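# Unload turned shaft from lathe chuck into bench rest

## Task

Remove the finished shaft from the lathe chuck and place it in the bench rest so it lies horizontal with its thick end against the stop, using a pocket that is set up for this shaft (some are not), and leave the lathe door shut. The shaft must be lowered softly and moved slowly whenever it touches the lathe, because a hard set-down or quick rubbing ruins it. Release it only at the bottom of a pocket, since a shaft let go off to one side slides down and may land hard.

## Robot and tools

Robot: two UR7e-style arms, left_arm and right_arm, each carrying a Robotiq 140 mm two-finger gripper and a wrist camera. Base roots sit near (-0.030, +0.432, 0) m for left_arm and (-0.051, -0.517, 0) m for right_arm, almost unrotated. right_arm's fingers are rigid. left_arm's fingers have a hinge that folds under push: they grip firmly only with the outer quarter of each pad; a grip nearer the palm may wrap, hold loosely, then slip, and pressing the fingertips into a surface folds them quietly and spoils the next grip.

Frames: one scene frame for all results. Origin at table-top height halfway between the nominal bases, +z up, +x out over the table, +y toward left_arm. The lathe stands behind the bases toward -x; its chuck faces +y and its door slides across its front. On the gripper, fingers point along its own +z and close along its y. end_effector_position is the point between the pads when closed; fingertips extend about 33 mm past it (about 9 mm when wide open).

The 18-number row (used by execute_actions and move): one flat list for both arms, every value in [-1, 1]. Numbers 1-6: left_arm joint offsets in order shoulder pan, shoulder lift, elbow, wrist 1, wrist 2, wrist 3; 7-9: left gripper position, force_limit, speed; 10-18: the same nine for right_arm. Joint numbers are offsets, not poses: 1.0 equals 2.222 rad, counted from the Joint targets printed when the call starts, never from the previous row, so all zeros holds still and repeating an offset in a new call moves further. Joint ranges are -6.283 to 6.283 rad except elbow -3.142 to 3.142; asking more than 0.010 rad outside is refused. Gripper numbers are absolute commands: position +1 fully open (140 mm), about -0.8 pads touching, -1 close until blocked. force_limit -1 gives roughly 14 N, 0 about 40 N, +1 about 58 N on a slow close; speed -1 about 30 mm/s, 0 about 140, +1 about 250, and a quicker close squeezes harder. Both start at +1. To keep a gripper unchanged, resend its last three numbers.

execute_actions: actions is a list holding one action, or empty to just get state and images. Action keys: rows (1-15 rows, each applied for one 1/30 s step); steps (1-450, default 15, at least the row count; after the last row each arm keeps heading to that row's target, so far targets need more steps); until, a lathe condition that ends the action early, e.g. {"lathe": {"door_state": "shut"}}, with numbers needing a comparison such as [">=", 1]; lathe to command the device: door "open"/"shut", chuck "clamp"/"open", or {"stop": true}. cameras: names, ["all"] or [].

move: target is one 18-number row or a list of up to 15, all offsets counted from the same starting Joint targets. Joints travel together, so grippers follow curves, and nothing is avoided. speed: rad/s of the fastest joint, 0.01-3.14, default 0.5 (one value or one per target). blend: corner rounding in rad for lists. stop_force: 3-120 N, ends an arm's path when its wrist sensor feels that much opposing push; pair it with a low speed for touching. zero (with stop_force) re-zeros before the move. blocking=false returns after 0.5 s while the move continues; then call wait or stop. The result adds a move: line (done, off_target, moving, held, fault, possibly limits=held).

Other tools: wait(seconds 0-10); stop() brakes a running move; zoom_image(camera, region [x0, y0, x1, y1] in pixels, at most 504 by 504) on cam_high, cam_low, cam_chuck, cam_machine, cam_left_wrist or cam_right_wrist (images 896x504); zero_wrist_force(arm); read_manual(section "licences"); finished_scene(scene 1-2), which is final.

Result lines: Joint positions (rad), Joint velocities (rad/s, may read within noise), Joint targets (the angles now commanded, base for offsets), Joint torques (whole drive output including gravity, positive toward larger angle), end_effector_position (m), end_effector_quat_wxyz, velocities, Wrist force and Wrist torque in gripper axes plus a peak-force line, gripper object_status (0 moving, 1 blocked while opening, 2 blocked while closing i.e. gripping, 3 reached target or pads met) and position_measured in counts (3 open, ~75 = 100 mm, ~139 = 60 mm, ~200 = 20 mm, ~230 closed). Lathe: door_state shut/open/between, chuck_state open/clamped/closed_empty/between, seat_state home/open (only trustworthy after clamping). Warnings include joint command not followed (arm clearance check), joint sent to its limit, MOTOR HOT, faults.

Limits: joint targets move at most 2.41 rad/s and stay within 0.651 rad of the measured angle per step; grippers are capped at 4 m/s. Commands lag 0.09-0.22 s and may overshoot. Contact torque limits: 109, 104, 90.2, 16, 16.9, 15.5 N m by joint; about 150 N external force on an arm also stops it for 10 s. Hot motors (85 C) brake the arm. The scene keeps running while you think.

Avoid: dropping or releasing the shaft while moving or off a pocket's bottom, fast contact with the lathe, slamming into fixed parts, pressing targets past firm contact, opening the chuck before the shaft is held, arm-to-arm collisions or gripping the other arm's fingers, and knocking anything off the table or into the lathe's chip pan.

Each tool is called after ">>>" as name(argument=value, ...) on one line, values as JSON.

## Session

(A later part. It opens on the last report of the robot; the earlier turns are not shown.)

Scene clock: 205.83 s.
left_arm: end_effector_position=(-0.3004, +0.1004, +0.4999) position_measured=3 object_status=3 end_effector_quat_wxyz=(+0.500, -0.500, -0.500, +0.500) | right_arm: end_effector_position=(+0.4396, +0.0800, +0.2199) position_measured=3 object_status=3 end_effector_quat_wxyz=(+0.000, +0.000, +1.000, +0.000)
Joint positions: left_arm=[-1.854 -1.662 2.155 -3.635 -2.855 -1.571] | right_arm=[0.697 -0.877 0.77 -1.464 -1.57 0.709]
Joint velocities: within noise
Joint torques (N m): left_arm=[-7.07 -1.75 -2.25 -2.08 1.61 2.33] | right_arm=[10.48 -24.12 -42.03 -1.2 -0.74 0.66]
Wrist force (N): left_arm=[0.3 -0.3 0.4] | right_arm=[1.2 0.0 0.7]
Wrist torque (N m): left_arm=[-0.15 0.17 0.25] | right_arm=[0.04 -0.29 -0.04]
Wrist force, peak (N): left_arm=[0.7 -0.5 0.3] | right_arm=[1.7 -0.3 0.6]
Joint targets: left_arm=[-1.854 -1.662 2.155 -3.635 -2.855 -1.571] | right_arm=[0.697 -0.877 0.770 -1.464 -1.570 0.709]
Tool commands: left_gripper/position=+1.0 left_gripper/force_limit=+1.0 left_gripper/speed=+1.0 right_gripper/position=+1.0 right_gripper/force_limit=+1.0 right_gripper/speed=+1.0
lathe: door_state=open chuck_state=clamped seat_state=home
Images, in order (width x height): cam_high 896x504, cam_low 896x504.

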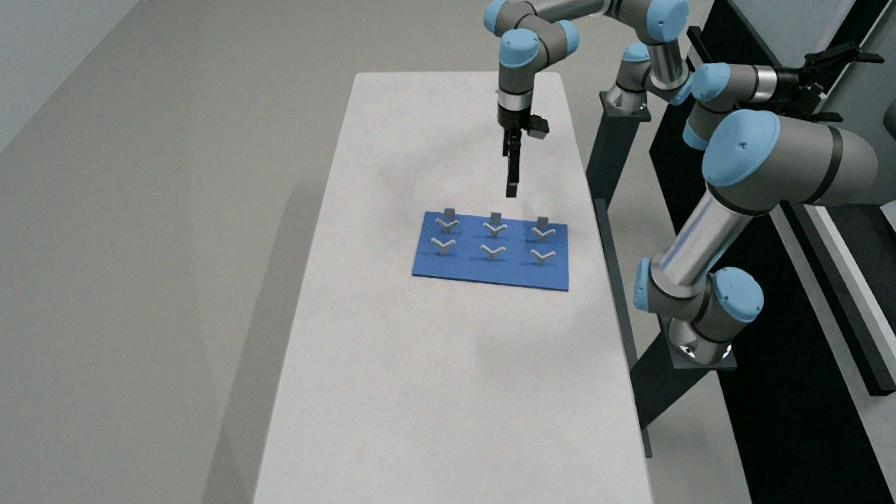

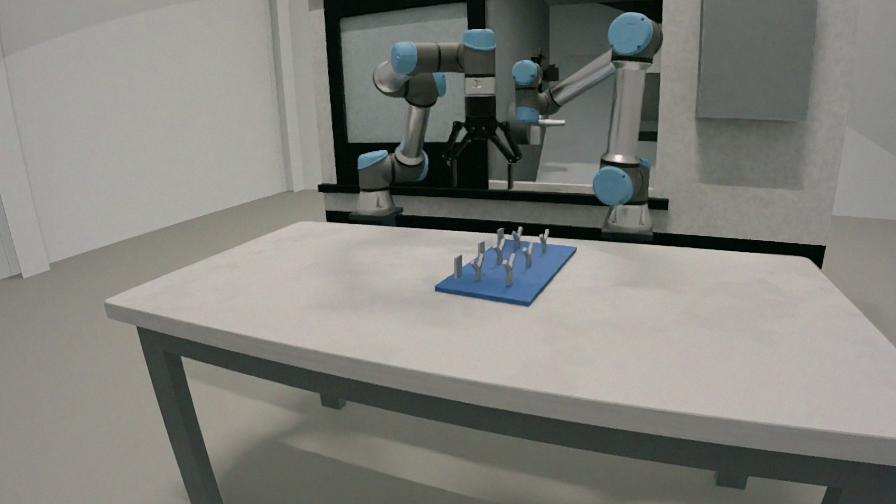

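>>> move(target=[-0.3132,0.1180,-0.2033,0.3585,0.3526,0.1447,1,1,1,-0.4056,-0.2966,0.5082,-0.285,0.0049,-0.5833,1,1,1], speed=0.9, cameras=["cam_left_wrist","cam_machine","cam_chuck"])

>>> zoom_image(camera="cam_left_wrist", region=[260, 0, 700, 504])

Scene clock: 264.83 s.
left_arm: end_effector_position=(-0.6447, +0.0423, +0.3904) position_measured=3 object_status=3 end_effector_quat_wxyz=(-0.354, +0.612, +0.612, -0.354) | right_arm: end_effector_position=(+0.4952, -0.4839, +0.1571) position_measured=3 object_status=3 end_effector_quat_wxyz=(+0.077, -0.196, +0.977, -0.026)
Joint positions: left_arm=[-2.55 -1.4 1.703 -2.839 -2.071 -1.25] | right_arm=[-0.204 -1.536 1.899 -2.097 -1.56 -0.587]
Joint torques (N m): left_arm=[-5.56 -12.62 -44.86 -0.58 1.7 2.62] | right_arm=[-10.95 -42.22 -11.78 -6.09 1.3 -1.56]
Wrist force (N): left_arm=[0.2 -0.1 -0.1] | right_arm=[1.4 0.2 0.9]
Wrist torque (N m): left_arm=[-0.10 0.05 0.20] | right_arm=[0.04 -0.31 0.09]
Wrist force, peak (N): left_arm=[4.1 -1.8 2.6] | right_arm=[13.3 8.0 0.6]
Joint targets: left_arm=[-2.550 -1.400 1.703 -2.839 -2.071 -1.250] | right_arm=[-0.204 -1.536 1.899 -2.097 -1.560 -0.587]
lathe: door_state=open chuck_state=clamped seat_state=home
move: done
Images, in order (width x height): cam_chuck 896x504, cam_machine 896x504, cam_left_wrist 896x504.

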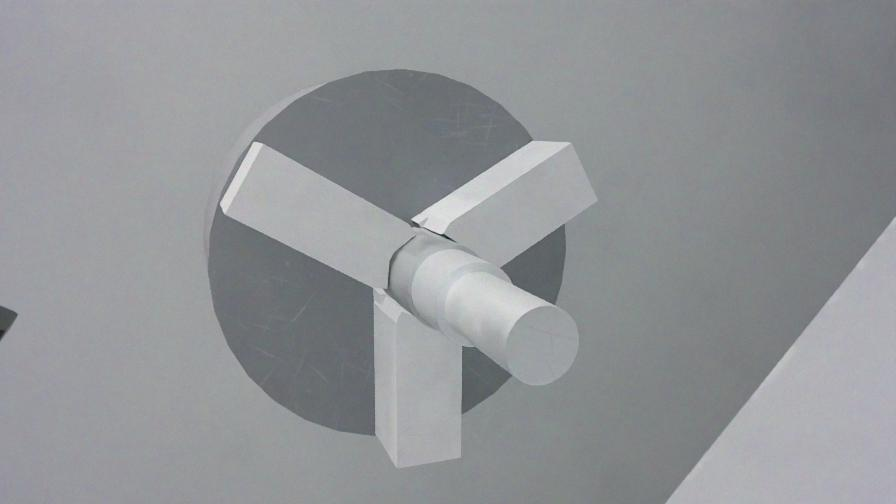

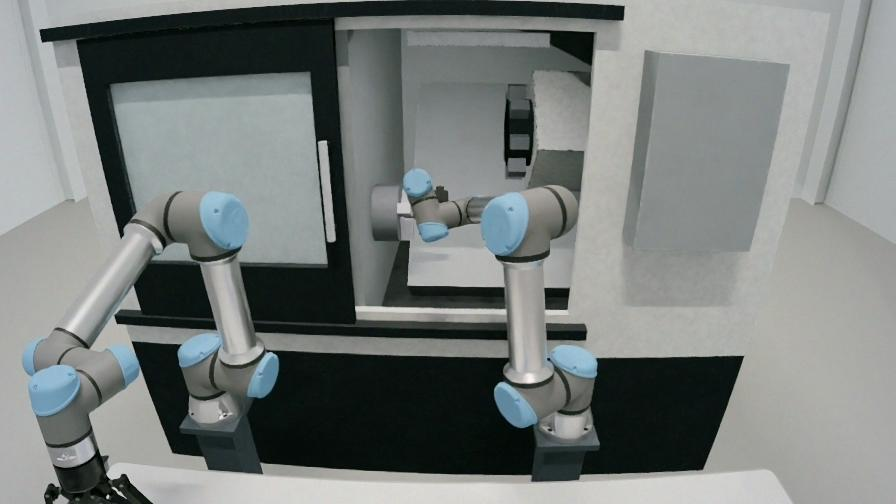

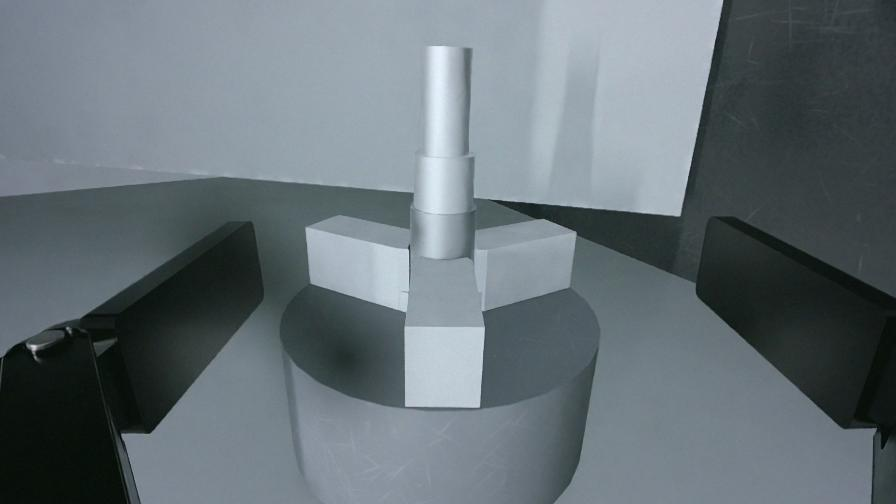

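Scaled by 1.000.

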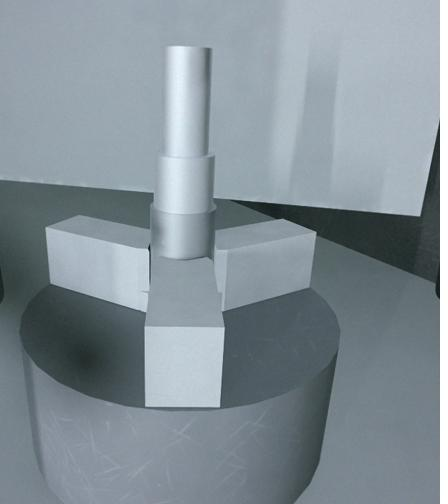

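>>> move(target=[-0.0187,0.0576,-0.0472,-0.0160,0.0154,-0.0027,1,1,1,0,0,0,0,0,0,1,1,1], speed=0.3, cameras=["cam_left_wrist","cam_chuck"])

>>> zoom_image(camera="cam_left_wrist", region=[340, 0, 560, 250])

Scene clock: 295.03 s.
left_arm: end_effector_position=(-0.7025, +0.0316, +0.3699) position_measured=3 object_status=3 end_effector_quat_wxyz=(-0.350, +0.619, +0.606, -0.357) | right_arm: end_effector_position=(+0.4951, -0.4840, +0.1571) position_measured=3 object_status=3 end_effector_quat_wxyz=(+0.077, -0.196, +0.977, -0.026)
Joint positions: left_arm=[-2.591 -1.272 1.598 -2.874 -2.037 -1.256] | right_arm=[-0.204 -1.536 1.899 -2.097 -1.56 -0.587]
Joint torques (N m): left_arm=[-5.61 -15.53 -45 -6.8 1.64 -2.07] | right_arm=[-11.14 -43.32 -11.37 -6.13 1.48 -1.81]
Wrist force (N): left_arm=[0.2 0.2 0.2] | right_arm=[1.2 -0.2 0.8]
Wrist torque (N m): left_arm=[-0.02 0.10 0.22] | right_arm=[-0.04 -0.25 0.08]
Wrist force, peak (N): left_arm=[-2.7 1.1 -2.7] | right_arm=[1.6 -0.1 1.2]
Joint targets: left_arm=[-2.591 -1.272 1.598 -2.874 -2.037 -1.256] | right_arm=[-0.204 -1.536 1.899 -2.097 -1.560 -0.587]
lathe: door_state=open chuck_state=clamped seat_state=home
move: done
Images, in order (width x height): cam_chuck 896x504, cam_left_wrist 896x504.

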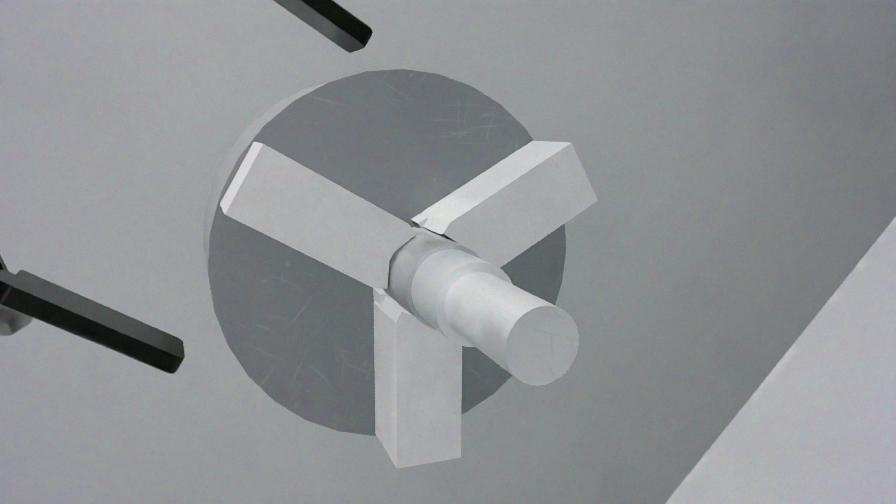

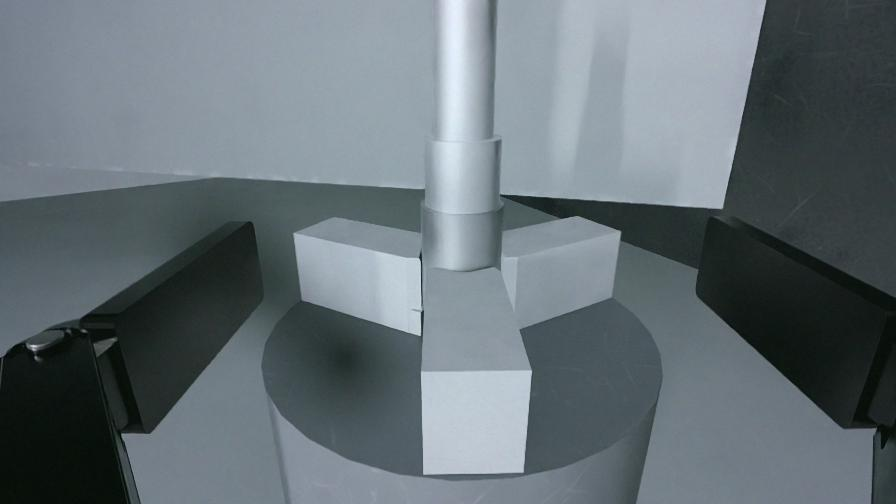

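Scaled by 2.016 from the camera's 896x504 image, which has a finer 1280x720 frame.

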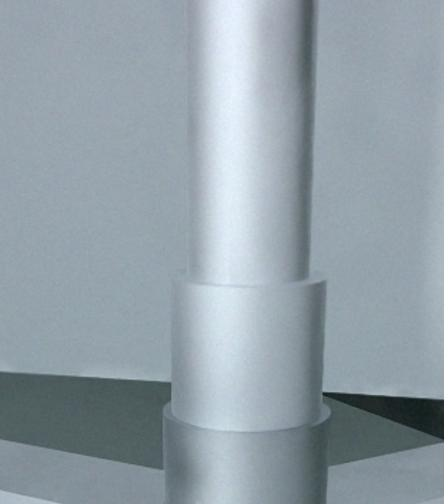

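>>> move(target=[-0.0229,0.0371,-0.0212,-0.0220,0.0190,-0.0095,1,1,1,0,0,0,0,0,0,1,1,1], speed=0.25, cameras=["cam_left_wrist","cam_chuck"])

>>> zoom_image(camera="cam_left_wrist", region=[340, 0, 600, 330])

Scene clock: 326.77 s.
left_arm: end_effector_position=(-0.7464, +0.0397, +0.3460) position_measured=3 object_status=3 end_effector_quat_wxyz=(-0.348, +0.622, +0.603, -0.359) | right_arm: end_effector_position=(+0.4951, -0.4840, +0.1571) position_measured=3 object_status=3 end_effector_quat_wxyz=(+0.077, -0.196, +0.977, -0.026)
Joint positions: left_arm=[-2.642 -1.189 1.551 -2.923 -1.995 -1.277] | right_arm=[-0.204 -1.536 1.899 -2.097 -1.56 -0.587]
Joint torques (N m): left_arm=[-7.37 -17.78 -42.91 -6.92 2.01 -2.57] | right_arm=[-11.23 -44.09 -11.68 -6.08 1.35 -1.81]
Wrist force (N): left_arm=[0.2 0.0 0.3] | right_arm=[1.4 0.1 0.8]
Wrist torque (N m): left_arm=[-0.06 0.08 0.31] | right_arm=[0.01 -0.29 0.09]
Wrist force, peak (N): left_arm=[0.2 0.3 1.7] | right_arm=[1.7 0.0 1.1]
Joint targets: left_arm=[-2.642 -1.189 1.551 -2.923 -1.995 -1.277] | right_arm=[-0.204 -1.536 1.899 -2.097 -1.560 -0.587]
lathe: door_state=open chuck_state=clamped seat_state=home
move: done
Images, in order (width x height): cam_chuck 896x504, cam_left_wrist 896x504.

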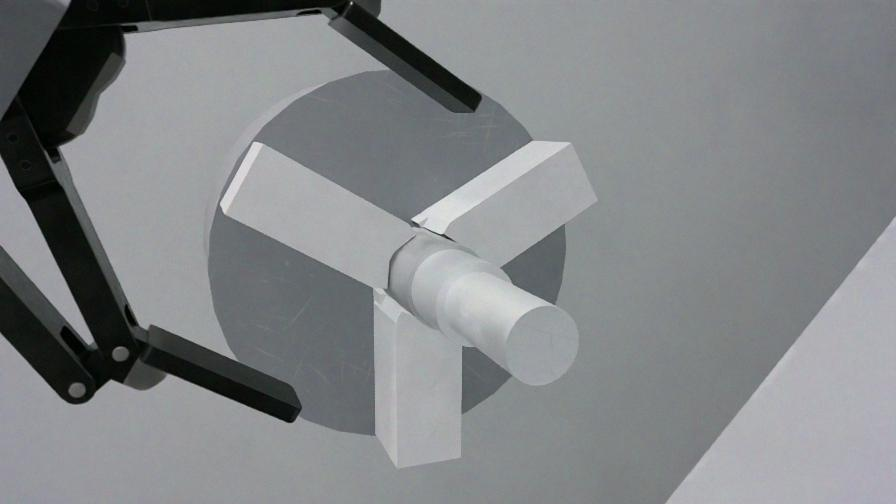

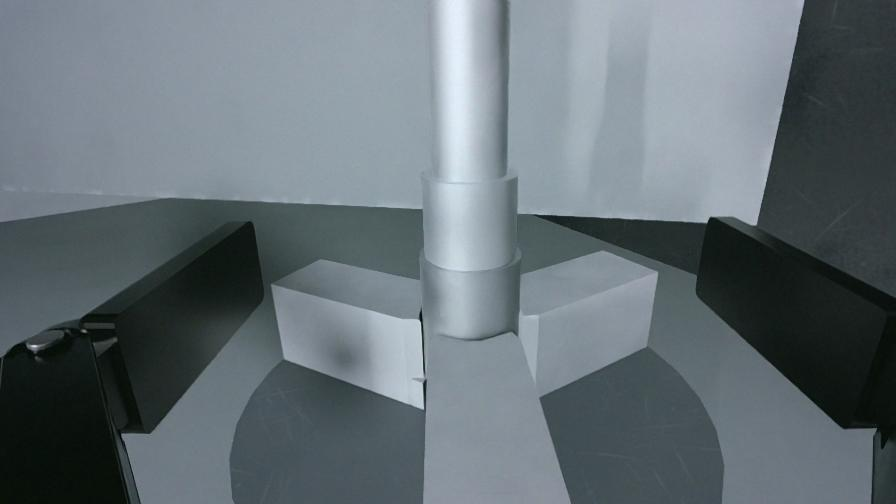

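Scaled by 1.527 from the camera's 896x504 image, which has a finer 1280x720 frame.

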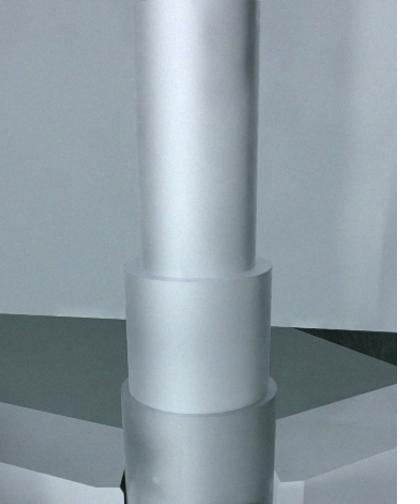

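>>> move(target=[-0.0075,0.0093,-0.0046,-0.0065,0.0063,-0.0046,1,1,1,0,0,0,0,0,0,1,1,1], speed=0.1)

>>> execute_actions(actions=[{"rows":[[0,0,0,0,0,0,-0.08,0,-1,0,0,0,0,0,0,1,1,1]],"steps":90}], cameras=["cam_left_wrist","cam_chuck"])

Scene clock: 342.17 s.
left_arm: end_effector_position=(-0.7584, +0.0443, +0.3390) position_measured=3 object_status=3 end_effector_quat_wxyz=(-0.348, +0.622, +0.603, -0.359) | right_arm: end_effector_position=(+0.4951, -0.4840, +0.1571) position_measured=3 object_status=3 end_effector_quat_wxyz=(+0.077, -0.196, +0.977, -0.026)
Joint positions: left_arm=[-2.659 -1.169 1.541 -2.937 -1.981 -1.287] | right_arm=[-0.204 -1.536 1.899 -2.097 -1.56 -0.587]
Joint torques (N m): left_arm=[-8.3 -18.28 -43.39 -6.96 1.68 -2.76] | right_arm=[-10.95 -43.92 -12.05 -5.97 1.46 -1.59]
Wrist force (N): left_arm=[0.1 0.2 0.4] | right_arm=[1.2 0.0 0.8]
Wrist torque (N m): left_arm=[-0.04 0.11 0.30] | right_arm=[0.00 -0.25 0.09]
Wrist force, peak (N): left_arm=[0.2 0.1 0.9] | right_arm=[1.8 0.0 0.9]
Joint targets: left_arm=[-2.659 -1.168 1.541 -2.938 -1.981 -1.287] | right_arm=[-0.204 -1.536 1.899 -2.097 -1.560 -0.587]
lathe: door_state=open chuck_state=clamped seat_state=home
move: done

Scene clock: 345.37 s.
left_arm: end_effector_position=(-0.7585, +0.0443, +0.3389) position_measured=139 object_status=3 end_effector_quat_wxyz=(-0.348, +0.622, +0.603, -0.359) | right_arm: end_effector_position=(+0.4951, -0.4840, +0.1571) position_measured=3 object_status=3 end_effector_quat_wxyz=(+0.077, -0.196, +0.977, -0.026)
Joint positions: left_arm=[-2.659 -1.168 1.541 -2.938 -1.981 -1.287] | right_arm=[-0.204 -1.536 1.899 -2.097 -1.56 -0.587]
Joint torques (N m): left_arm=[-7.99 -19.14 -43.49 -6.86 1.84 -2.63] | right_arm=[-11.14 -45.1 -12.15 -5.91 1.47 -1.73]
Wrist force (N): left_arm=[0.1 0.1 0.4] | right_arm=[1.3 0.1 0.8]
Wrist torque (N m): left_arm=[-0.11 0.11 0.30] | right_arm=[0.01 -0.27 0.09]
Wrist force, peak (N): left_arm=[-0.1 0.3 0.6] | right_arm=[1.6 0.0 1.0]
Joint targets: left_arm=[-2.659 -1.168 1.541 -2.938 -1.981 -1.287] | right_arm=[-0.204 -1.536 1.899 -2.097 -1.560 -0.587]
lathe: door_state=open chuck_state=clamped seat_state=home
Images, in order (width x height): cam_chuck 896x504, cam_left_wrist 896x504.

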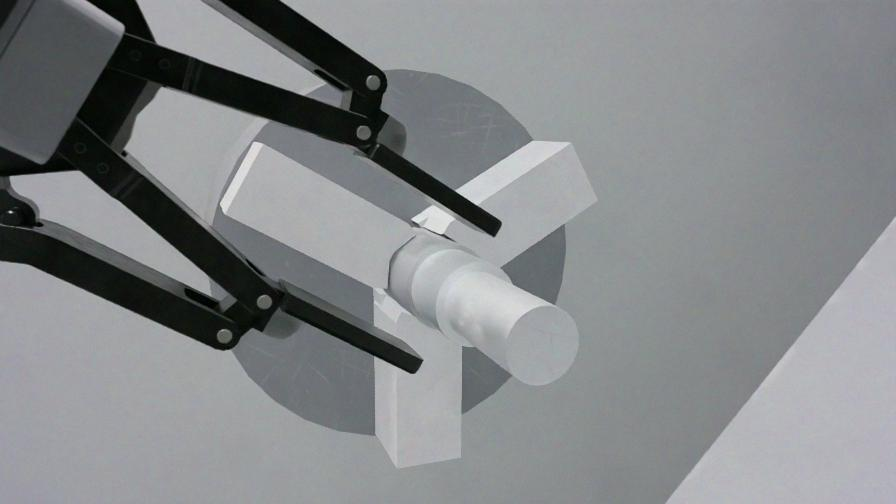

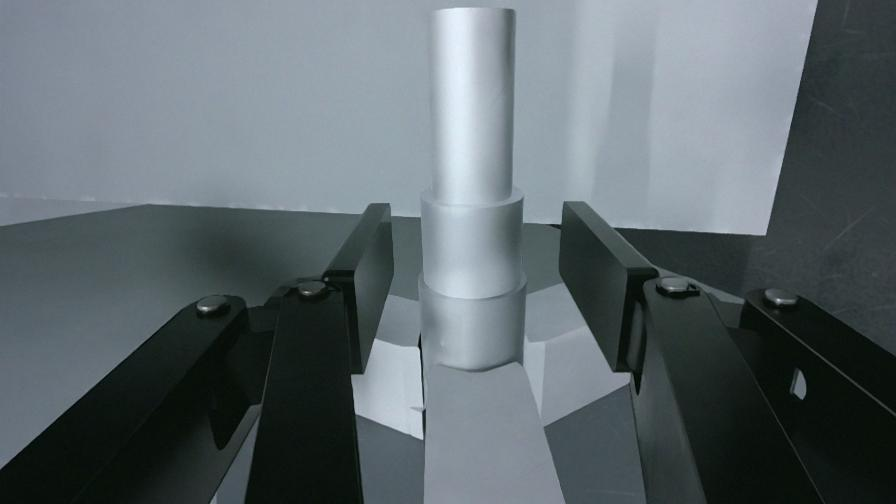

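>>> zoom_image(camera="cam_left_wrist", region=[320, 160, 640, 400])

>>> zoom_image(camera="cam_chuck", region=[340, 180, 600, 400])

Scaled by 1.575 from the camera's 896x504 image, which has a finer 1280x720 frame.

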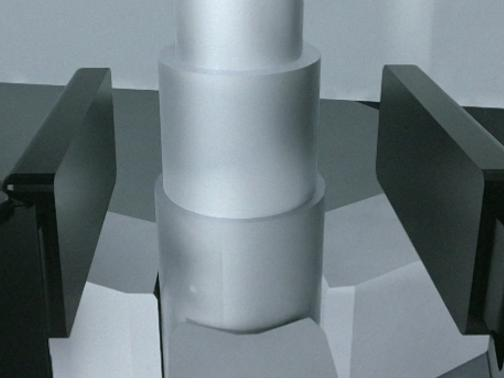

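Scaled by 1.938 from the camera's 896x504 image, which has a finer 1280x720 frame.

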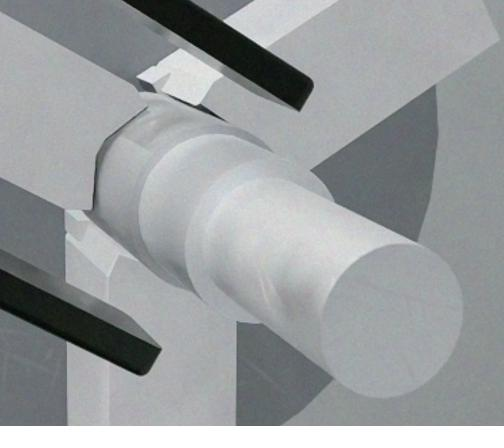

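>>> move(target=[-0.0029,0.0022,-0.0005,-0.0023,0.0024,-0.0017,-0.08,0,-1,0,0,0,0,0,0,1,1,1], speed=0.1)

>>> execute_actions(actions=[{"rows":[[0,0,0,0,0,0,-0.22,0,-1,0,0,0,0,0,0,1,1,1]],"steps":30}], cameras=["cam_left_wrist","cam_chuck"])

>>> zoom_image(camera="cam_left_wrist", region=[320, 160, 640, 400])

>>> zoom_image(camera="cam_chuck", region=[340, 180, 600, 400])

Scene clock: 373.77 s.
left_arm: end_effector_position=(-0.7620, +0.0467, +0.3368) position_measured=139 object_status=3 end_effector_quat_wxyz=(-0.348, +0.622, +0.603, -0.359) | right_arm: end_effector_position=(+0.4951, -0.4840, +0.1571) position_measured=3 object_status=3 end_effector_quat_wxyz=(+0.077, -0.196, +0.977, -0.026)
Joint positions: left_arm=[-2.665 -1.164 1.54 -2.943 -1.975 -1.291] | right_arm=[-0.204 -1.536 1.899 -2.097 -1.56 -0.587]
Joint torques (N m): left_arm=[-7.89 -18.21 -43.67 -6.89 1.82 -2.57] | right_arm=[-11.13 -43.92 -11.02 -5.87 1.32 -1.7]
Wrist force (N): left_arm=[0.1 0.3 0.7] | right_arm=[1.4 0.0 1.0]
Wrist torque (N m): left_arm=[-0.07 0.10 0.30] | right_arm=[0.00 -0.30 0.09]
Wrist force, peak (N): left_arm=[-0.1 0.4 0.6] | right_arm=[1.9 -0.1 0.9]
Joint targets: left_arm=[-2.665 -1.164 1.540 -2.943 -1.975 -1.291] | right_arm=[-0.204 -1.536 1.899 -2.097 -1.560 -0.587]
lathe: door_state=open chuck_state=clamped seat_state=home
move: done

Scene clock: 374.97 s.
left_arm: end_effector_position=(-0.7621, +0.0468, +0.3368) position_measured=157 object_status=3 end_effector_quat_wxyz=(-0.348, +0.622, +0.603, -0.359) | right_arm: end_effector_position=(+0.4951, -0.4840, +0.1571) position_measured=3 object_status=3 end_effector_quat_wxyz=(+0.077, -0.196, +0.977, -0.026)
Joint positions: left_arm=[-2.665 -1.164 1.54 -2.943 -1.975 -1.291] | right_arm=[-0.204 -1.536 1.899 -2.097 -1.56 -0.587]
Joint torques (N m): left_arm=[-8.55 -19.09 -43.36 -6.93 1.98 -2.67] | right_arm=[-11.34 -44.46 -11.85 -6 1.32 -1.74]
Wrist force (N): left_arm=[0.1 0.3 0.5] | right_arm=[1.4 0.0 0.9]
Wrist torque (N m): left_arm=[-0.08 0.11 0.30] | right_arm=[-0.01 -0.30 0.08]
Wrist force, peak (N): left_arm=[0.0 0.2 0.8] | right_arm=[1.7 -0.1 0.9]
Joint targets: left_arm=[-2.665 -1.164 1.540 -2.943 -1.975 -1.291] | right_arm=[-0.204 -1.536 1.899 -2.097 -1.560 -0.587]
lathe: door_state=open chuck_state=clamped seat_state=home
Images, in order (width x height): cam_chuck 896x504, cam_left_wrist 896x504.

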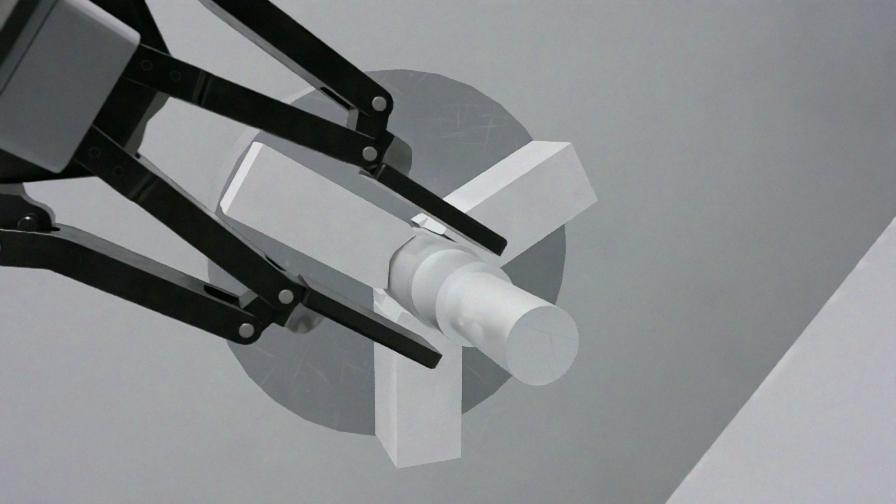

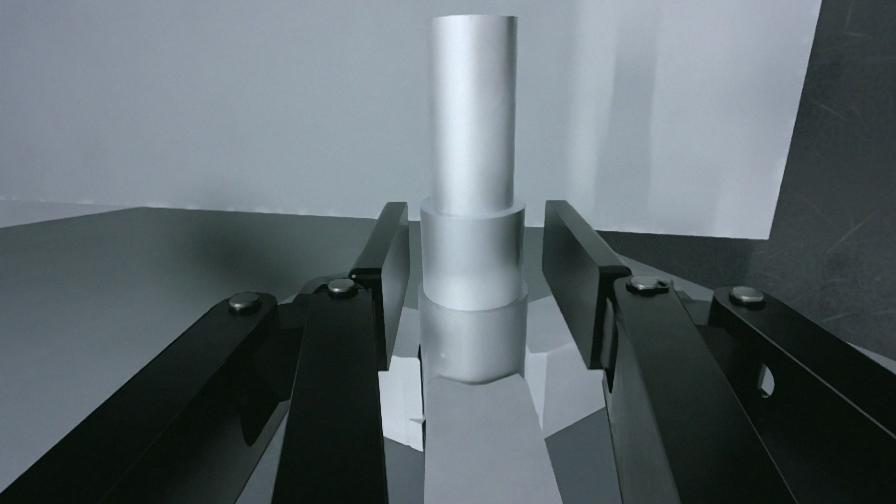

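Scaled by 1.575 from the camera's 896x504 image, which has a finer 1280x720 frame.

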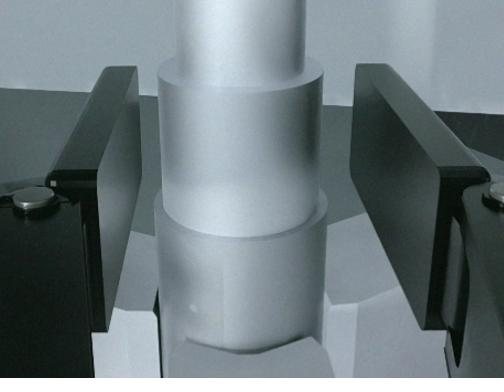

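Scaled by 1.938 from the camera's 896x504 image, which has a finer 1280x720 frame.

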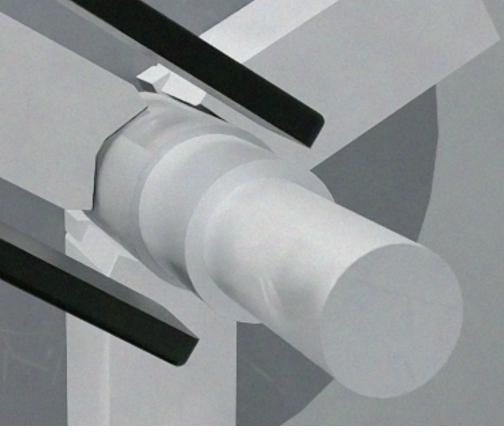

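>>> move(target=[-0.0002,0.0001,-0.0014,0.0012,0.0002,0,-0.22,0,-1,0,0,0,0,0,0,1,1,1], speed=0.1)

>>> zero_wrist_force(arm="left_arm")

>>> execute_actions(actions=[{"rows":[[0,0,0,0,0,0,-1,0,-1,0,0,0,0,0,0,1,1,1]],"steps":75}], cameras=["cam_left_wrist","cam_chuck"])

>>> zoom_image(camera="cam_left_wrist", region=[320, 160, 640, 400])

>>> zoom_image(camera="cam_chuck", region=[340, 180, 600, 400])

Scene clock: 391.00 s.
left_arm: end_effector_position=(-0.7627, +0.0467, +0.3378) position_measured=157 object_status=3 end_effector_quat_wxyz=(-0.348, +0.622, +0.603, -0.359) | right_arm: end_effector_position=(+0.4951, -0.4840, +0.1571) position_measured=3 object_status=3 end_effector_quat_wxyz=(+0.077, -0.196, +0.977, -0.026)
Joint positions: left_arm=[-2.666 -1.163 1.537 -2.94 -1.975 -1.291] | right_arm=[-0.204 -1.536 1.899 -2.097 -1.56 -0.587]
Joint torques (N m): left_arm=[-7.94 -19.44 -43.59 -0.67 1.85 -2.27] | right_arm=[-11.37 -43.28 -11.66 -5.92 1.35 -1.88]
Wrist force (N): left_arm=[-0.1 0.1 0.4] | right_arm=[1.6 0.1 1.1]
Wrist torque (N m): left_arm=[-0.11 0.14 0.30] | right_arm=[0.02 -0.35 0.08]
Wrist force, peak (N): left_arm=[0.0 0.4 0.7] | right_arm=[1.7 0.0 1.3]
Joint targets: left_arm=[-2.666 -1.163 1.537 -2.940 -1.975 -1.291] | right_arm=[-0.204 -1.536 1.899 -2.097 -1.560 -0.587]
lathe: door_state=open chuck_state=clamped seat_state=home
move: done

Wrist force sensor zeroed.

Scene clock: 393.70 s.
left_arm: end_effector_position=(-0.7627, +0.0467, +0.3378) position_measured=177 object_status=2 end_effector_quat_wxyz=(-0.348, +0.622, +0.603, -0.359) | right_arm: end_effector_position=(+0.4951, -0.4840, +0.1571) position_measured=3 object_status=3 end_effector_quat_wxyz=(+0.077, -0.196, +0.977, -0.026)
Joint positions: left_arm=[-2.666 -1.163 1.537 -2.94 -1.975 -1.291] | right_arm=[-0.204 -1.536 1.899 -2.097 -1.56 -0.587]
Joint torques (N m): left_arm=[-8.24 -19.24 -38.42 -5.79 0.64 -1.28] | right_arm=[-12.12 -43.56 -11.63 -5.83 1.41 -1.72]
Wrist force (N, zeroed by zero_wrist_force on left_arm): left_arm=[5.4 6.5 -20.5] | right_arm=[1.5 0.1 0.9]
Wrist torque (N m, zeroed by zero_wrist_force on left_arm): left_arm=[-0.30 0.04 -0.27] | right_arm=[0.02 -0.31 0.08]
Wrist force, peak (N, zeroed by zero_wrist_force on left_arm): left_arm=[5.6 6.6 -20.6] | right_arm=[1.5 0.1 1.3]
Joint targets: left_arm=[-2.666 -1.163 1.537 -2.940 -1.975 -1.291] | right_arm=[-0.204 -1.536 1.899 -2.097 -1.560 -0.587]
lathe: door_state=open chuck_state=clamped seat_state=home
Images, in order (width x height): cam_chuck 896x504, cam_left_wrist 896x504.

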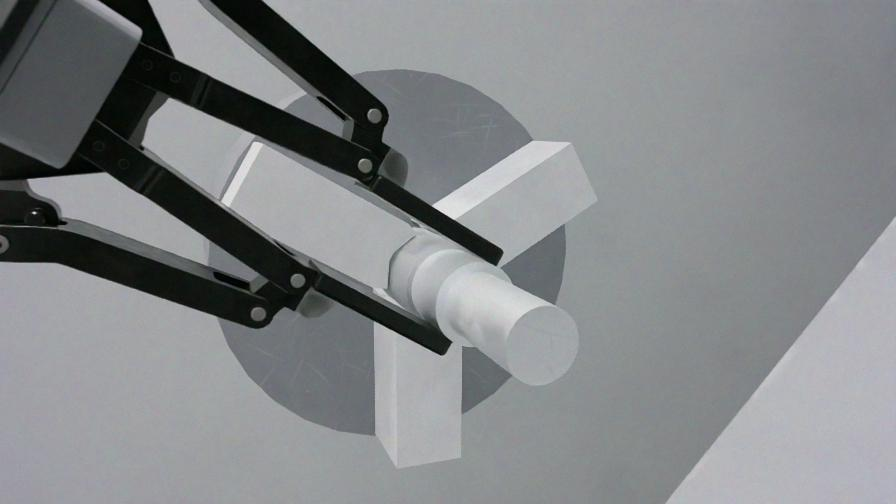

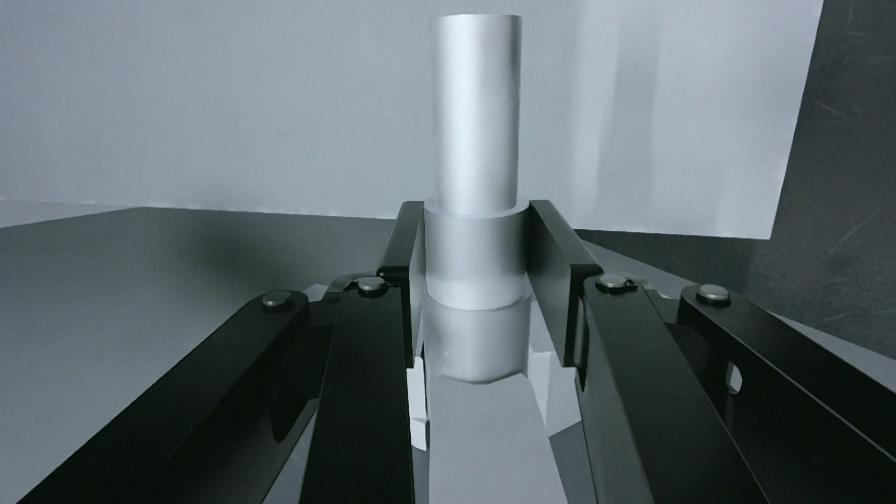

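Scaled by 1.575 from the camera's 896x504 image, which has a finer 1280x720 frame.

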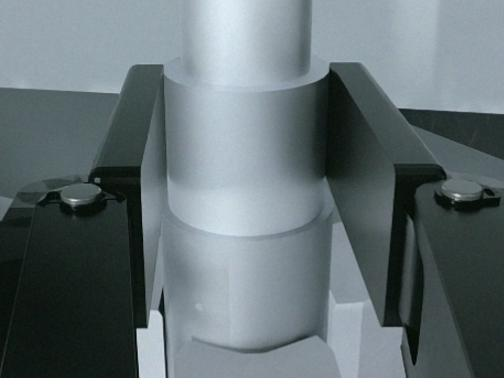

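Scaled by 1.938 from the camera's 896x504 image, which has a finer 1280x720 frame.

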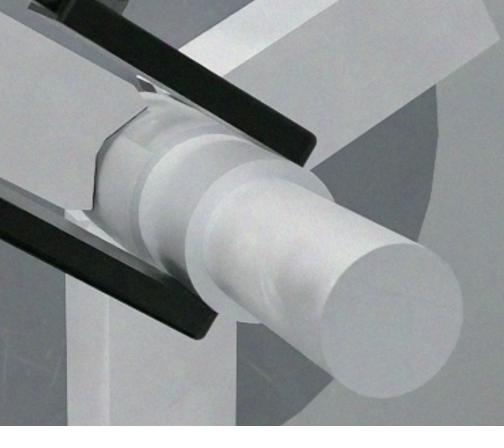

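>>> move(target=[0.0003,-0.0009,0.0007,0.0002,-0.0003,0,-1,0,-1,0,0,0,0,0,0,1,1,1], speed=0.02)

Scene clock: 400.03 s.
left_arm: end_effector_position=(-0.7619, +0.0467, +0.3382) position_measured=177 object_status=2 end_effector_quat_wxyz=(-0.348, +0.622, +0.603, -0.359) | right_arm: end_effector_position=(+0.4951, -0.4840, +0.1571) position_measured=3 object_status=3 end_effector_quat_wxyz=(+0.077, -0.196, +0.977, -0.026)
Joint positions: left_arm=[-2.665 -1.165 1.538 -2.94 -1.975 -1.291] | right_arm=[-0.204 -1.536 1.899 -2.097 -1.56 -0.587]
Joint torques (N m): left_arm=[5.83 -80.57 -2.36 -0.12 -3.97 1.69] | right_arm=[-11.37 -43.78 -11.86 -5.74 1.44 -1.82]
Wrist force (N, zeroed by zero_wrist_force on left_arm): left_arm=[-9.0 -8.1 19.1] | right_arm=[1.3 0.0 0.9]
Wrist torque (N m, zeroed by zero_wrist_force on left_arm): left_arm=[0.44 -0.07 -0.27] | right_arm=[0.00 -0.27 0.09]
Wrist force, peak (N, zeroed by zero_wrist_force on left_arm): left_arm=[-9.0 -8.1 19.1] | right_arm=[1.7 0.2 1.4]
Joint targets: left_arm=[-2.665 -1.165 1.538 -2.940 -1.976 -1.291] | right_arm=[-0.204 -1.536 1.899 -2.097 -1.560 -0.587]
lathe: door_state=open chuck_state=clamped seat_state=home
move: done

>>> move(target=[-0.00015,0.00045,-0.00035,-0.0001,0.00015,0,-1,0,-1,0,0,0,0,0,0,1,1,1], speed=0.02)

>>> execute_actions(actions=[{"lathe":{"chuck":"open"},"steps":120,"until":{"lathe":{"chuck_state":"open"}}}], cameras=["cam_left_wrist","cam_chuck"])

Scene clock: 402.60 s.
left_arm: end_effector_position=(-0.7622, +0.0468, +0.3381) position_measured=177 object_status=2 end_effector_quat_wxyz=(-0.348, +0.622, +0.603, -0.359) | right_arm: end_effector_position=(+0.4951, -0.4840, +0.1571) position_measured=3 object_status=3 end_effector_quat_wxyz=(+0.077, -0.196, +0.977, -0.026)
Joint positions: left_arm=[-2.665 -1.165 1.538 -2.94 -1.975 -1.291] | right_arm=[-0.204 -1.536 1.899 -2.097 -1.56 -0.587]
Joint torques (N m): left_arm=[-5.45 -22.46 -42.23 -5.49 0.76 2.15] | right_arm=[-12.35 -43.41 -12.01 -6.05 1.54 -1.72]
Wrist force (N, zeroed by zero_wrist_force on left_arm): left_arm=[-6.7 -3.9 13.0] | right_arm=[1.1 0.1 0.9]
Wrist torque (N m, zeroed by zero_wrist_force on left_arm): left_arm=[0.19 -0.05 -0.28] | right_arm=[0.01 -0.24 0.09]
Wrist force, peak (N, zeroed by zero_wrist_force on left_arm): left_arm=[-10.5 -8.6 21.8] | right_arm=[1.7 0.2 1.2]
Joint targets: left_arm=[-2.665 -1.164 1.537 -2.940 -1.975 -1.291] | right_arm=[-0.204 -1.536 1.899 -2.097 -1.560 -0.587]
lathe: door_state=open chuck_state=clamped seat_state=home
move: done

Scene clock: 403.43 s.
left_arm: end_effector_position=(-0.7623, +0.0467, +0.3381) position_measured=177 object_status=2 end_effector_quat_wxyz=(-0.348, +0.622, +0.603, -0.359) | right_arm: end_effector_position=(+0.4951, -0.4840, +0.1571) position_measured=3 object_status=3 end_effector_quat_wxyz=(+0.077, -0.196, +0.977, -0.026)
Joint positions: left_arm=[-2.665 -1.164 1.537 -2.94 -1.975 -1.291] | right_arm=[-0.204 -1.536 1.899 -2.097 -1.56 -0.587]
Joint torques (N m): left_arm=[-5.78 -20.98 -45.14 -7.87 1.11 2.12] | right_arm=[-11.41 -44.23 -10.91 -5.76 1.34 -1.71]
Wrist force (N, zeroed by zero_wrist_force on left_arm): left_arm=[0.0 4.3 2.4] | right_arm=[1.2 0.1 1.0]
Wrist torque (N m, zeroed by zero_wrist_force on left_arm): left_arm=[0.10 0.06 -0.05] | right_arm=[0.01 -0.27 0.09]
Wrist force, peak (N, zeroed by zero_wrist_force on left_arm): left_arm=[-6.3 -3.5 12.0] | right_arm=[1.5 0.2 1.2]
Joint targets: left_arm=[-2.665 -1.164 1.537 -2.940 -1.975 -1.291] | right_arm=[-0.204 -1.536 1.899 -2.097 -1.560 -0.587]
Tool commands: left_gripper/position=-1.0 left_gripper/force_limit=+0.0 left_gripper/speed=-1.0 right_gripper/position=+1.0 right_gripper/force_limit=+1.0 right_gripper/speed=+1.0
lathe: door_state=open chuck_state=open seat_state=open
Images, in order (width x height): cam_chuck 896x504, cam_left_wrist 896x504.

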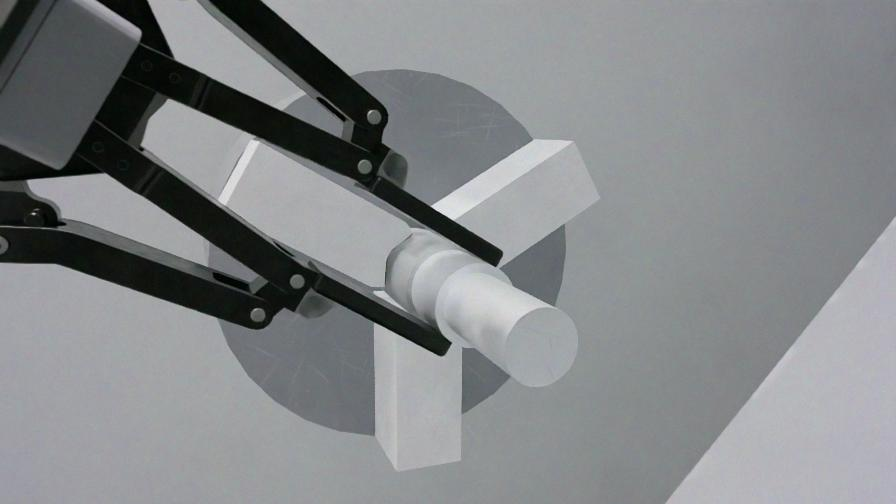

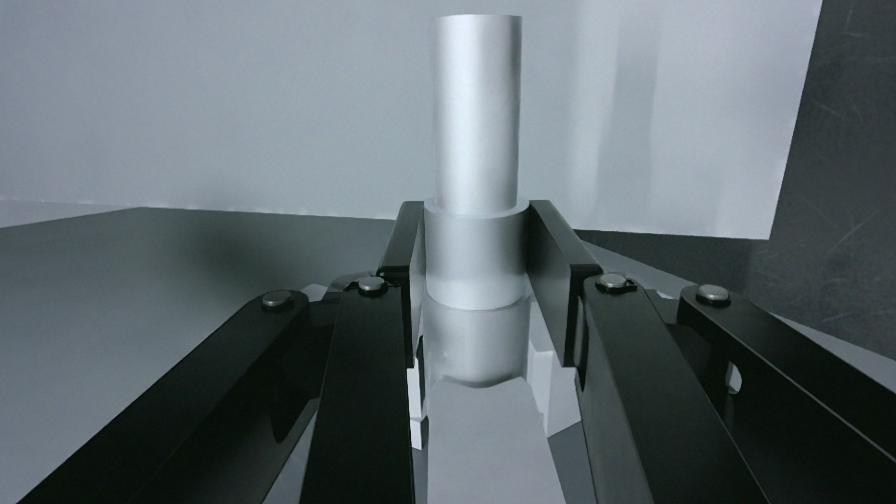

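>>> move(target=[-0.0356,-0.0289,0.0448,-0.0233,0.03,-0.0205,-1,0,-1,0,0,0,0,0,0,1,1,1], speed=0.03, stop_force=30, cameras=["cam_left_wrist","cam_chuck"])

Scene clock: 419.63 s.
left_arm: end_effector_position=(-0.7617, +0.0968, +0.3361) position_measured=177 object_status=2 end_effector_quat_wxyz=(-0.348, +0.622, +0.603, -0.359) | right_arm: end_effector_position=(+0.4951, -0.4840, +0.1571) position_measured=3 object_status=3 end_effector_quat_wxyz=(+0.077, -0.196, +0.977, -0.026)
Joint positions: left_arm=[-2.744 -1.229 1.637 -2.992 -1.909 -1.336] | right_arm=[-0.204 -1.536 1.899 -2.097 -1.56 -0.587]
Joint torques (N m): left_arm=[-7.68 -73.85 -6.74 -8.9 1.87 -2.54] | right_arm=[-11.34 -44.25 -11.06 -5.79 1.24 -1.8]
Wrist force (N, zeroed by zero_wrist_force on left_arm): left_arm=[0.1 4.4 2.5] | right_arm=[1.4 0.3 1.2]
Wrist torque (N m, zeroed by zero_wrist_force on left_arm): left_arm=[0.14 0.04 -0.01] | right_arm=[0.07 -0.31 0.09]
Wrist force, peak (N, zeroed by zero_wrist_force on left_arm): left_arm=[-0.5 5.0 3.1] | right_arm=[1.8 0.2 1.3]
Joint targets: left_arm=[-2.744 -1.229 1.637 -2.992 -1.909 -1.336] | right_arm=[-0.204 -1.536 1.899 -2.097 -1.560 -0.587]
lathe: door_state=open chuck_state=open seat_state=open
move: done
Images, in order (width x height): cam_chuck 896x504, cam_left_wrist 896x504.

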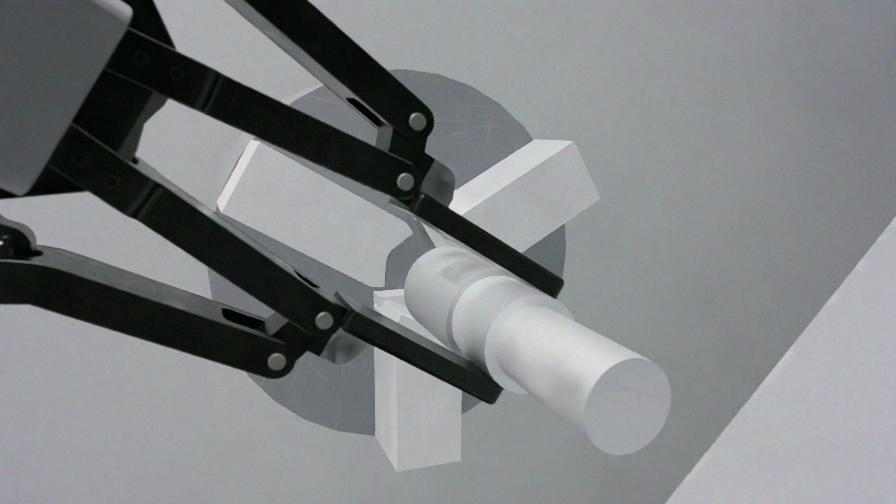

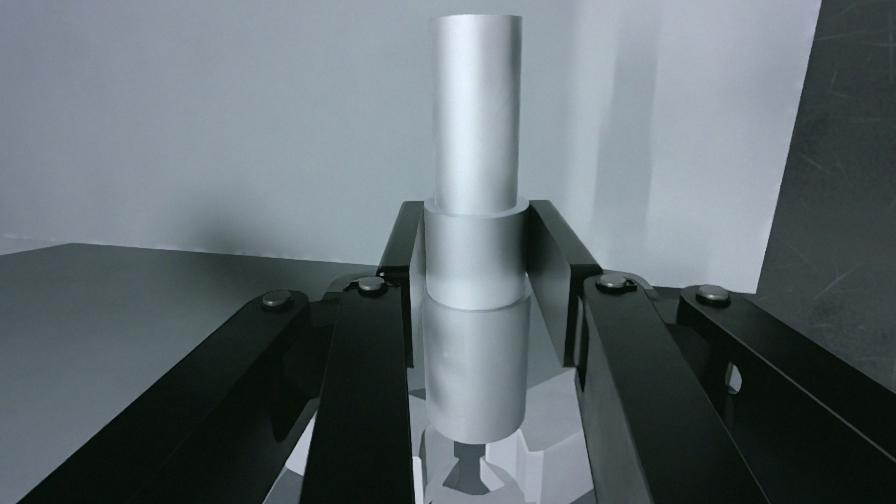

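>>> move(target=[0.1699,-0.2748,0.1420,0.1863,-0.1392,0.0978,-1,0,-1,-0.54,0,0,0,0,0,1,1,1], speed=0.6)

Scene clock: 455.63 s.
left_arm: end_effector_position=(-0.4505, +0.1003, +0.4500) position_measured=177 object_status=2 end_effector_quat_wxyz=(-0.354, +0.613, +0.612, -0.354) | right_arm: end_effector_position=(+0.1775, -1.0143, +0.1570) position_measured=3 object_status=3 end_effector_quat_wxyz=(+0.049, +0.390, +0.917, -0.065)
Joint positions: left_arm=[-2.367 -1.839 1.952 -2.578 -2.218 -1.119] | right_arm=[-1.403 -1.536 1.899 -2.097 -1.56 -0.587]
Joint torques (N m): left_arm=[8.72 -36.14 -7.85 -1.36 -4.02 2.68] | right_arm=[-11.47 -9.94 -37.61 -0.46 0.77 -1.33]
Wrist force (N, zeroed by zero_wrist_force on left_arm): left_arm=[-0.3 3.6 2.6] | right_arm=[2.0 0.6 1.4]
Wrist torque (N m, zeroed by zero_wrist_force on left_arm): left_arm=[0.01 0.06 -0.16] | right_arm=[0.13 -0.42 0.09]
Wrist force, peak (N, zeroed by zero_wrist_force on left_arm): left_arm=[5.2 3.3 4.0] | right_arm=[6.1 -6.0 2.4]
Joint targets: left_arm=[-2.367 -1.839 1.952 -2.578 -2.218 -1.119] | right_arm=[-1.404 -1.536 1.899 -2.097 -1.560 -0.587]
lathe: door_state=open chuck_state=open seat_state=open
move: done


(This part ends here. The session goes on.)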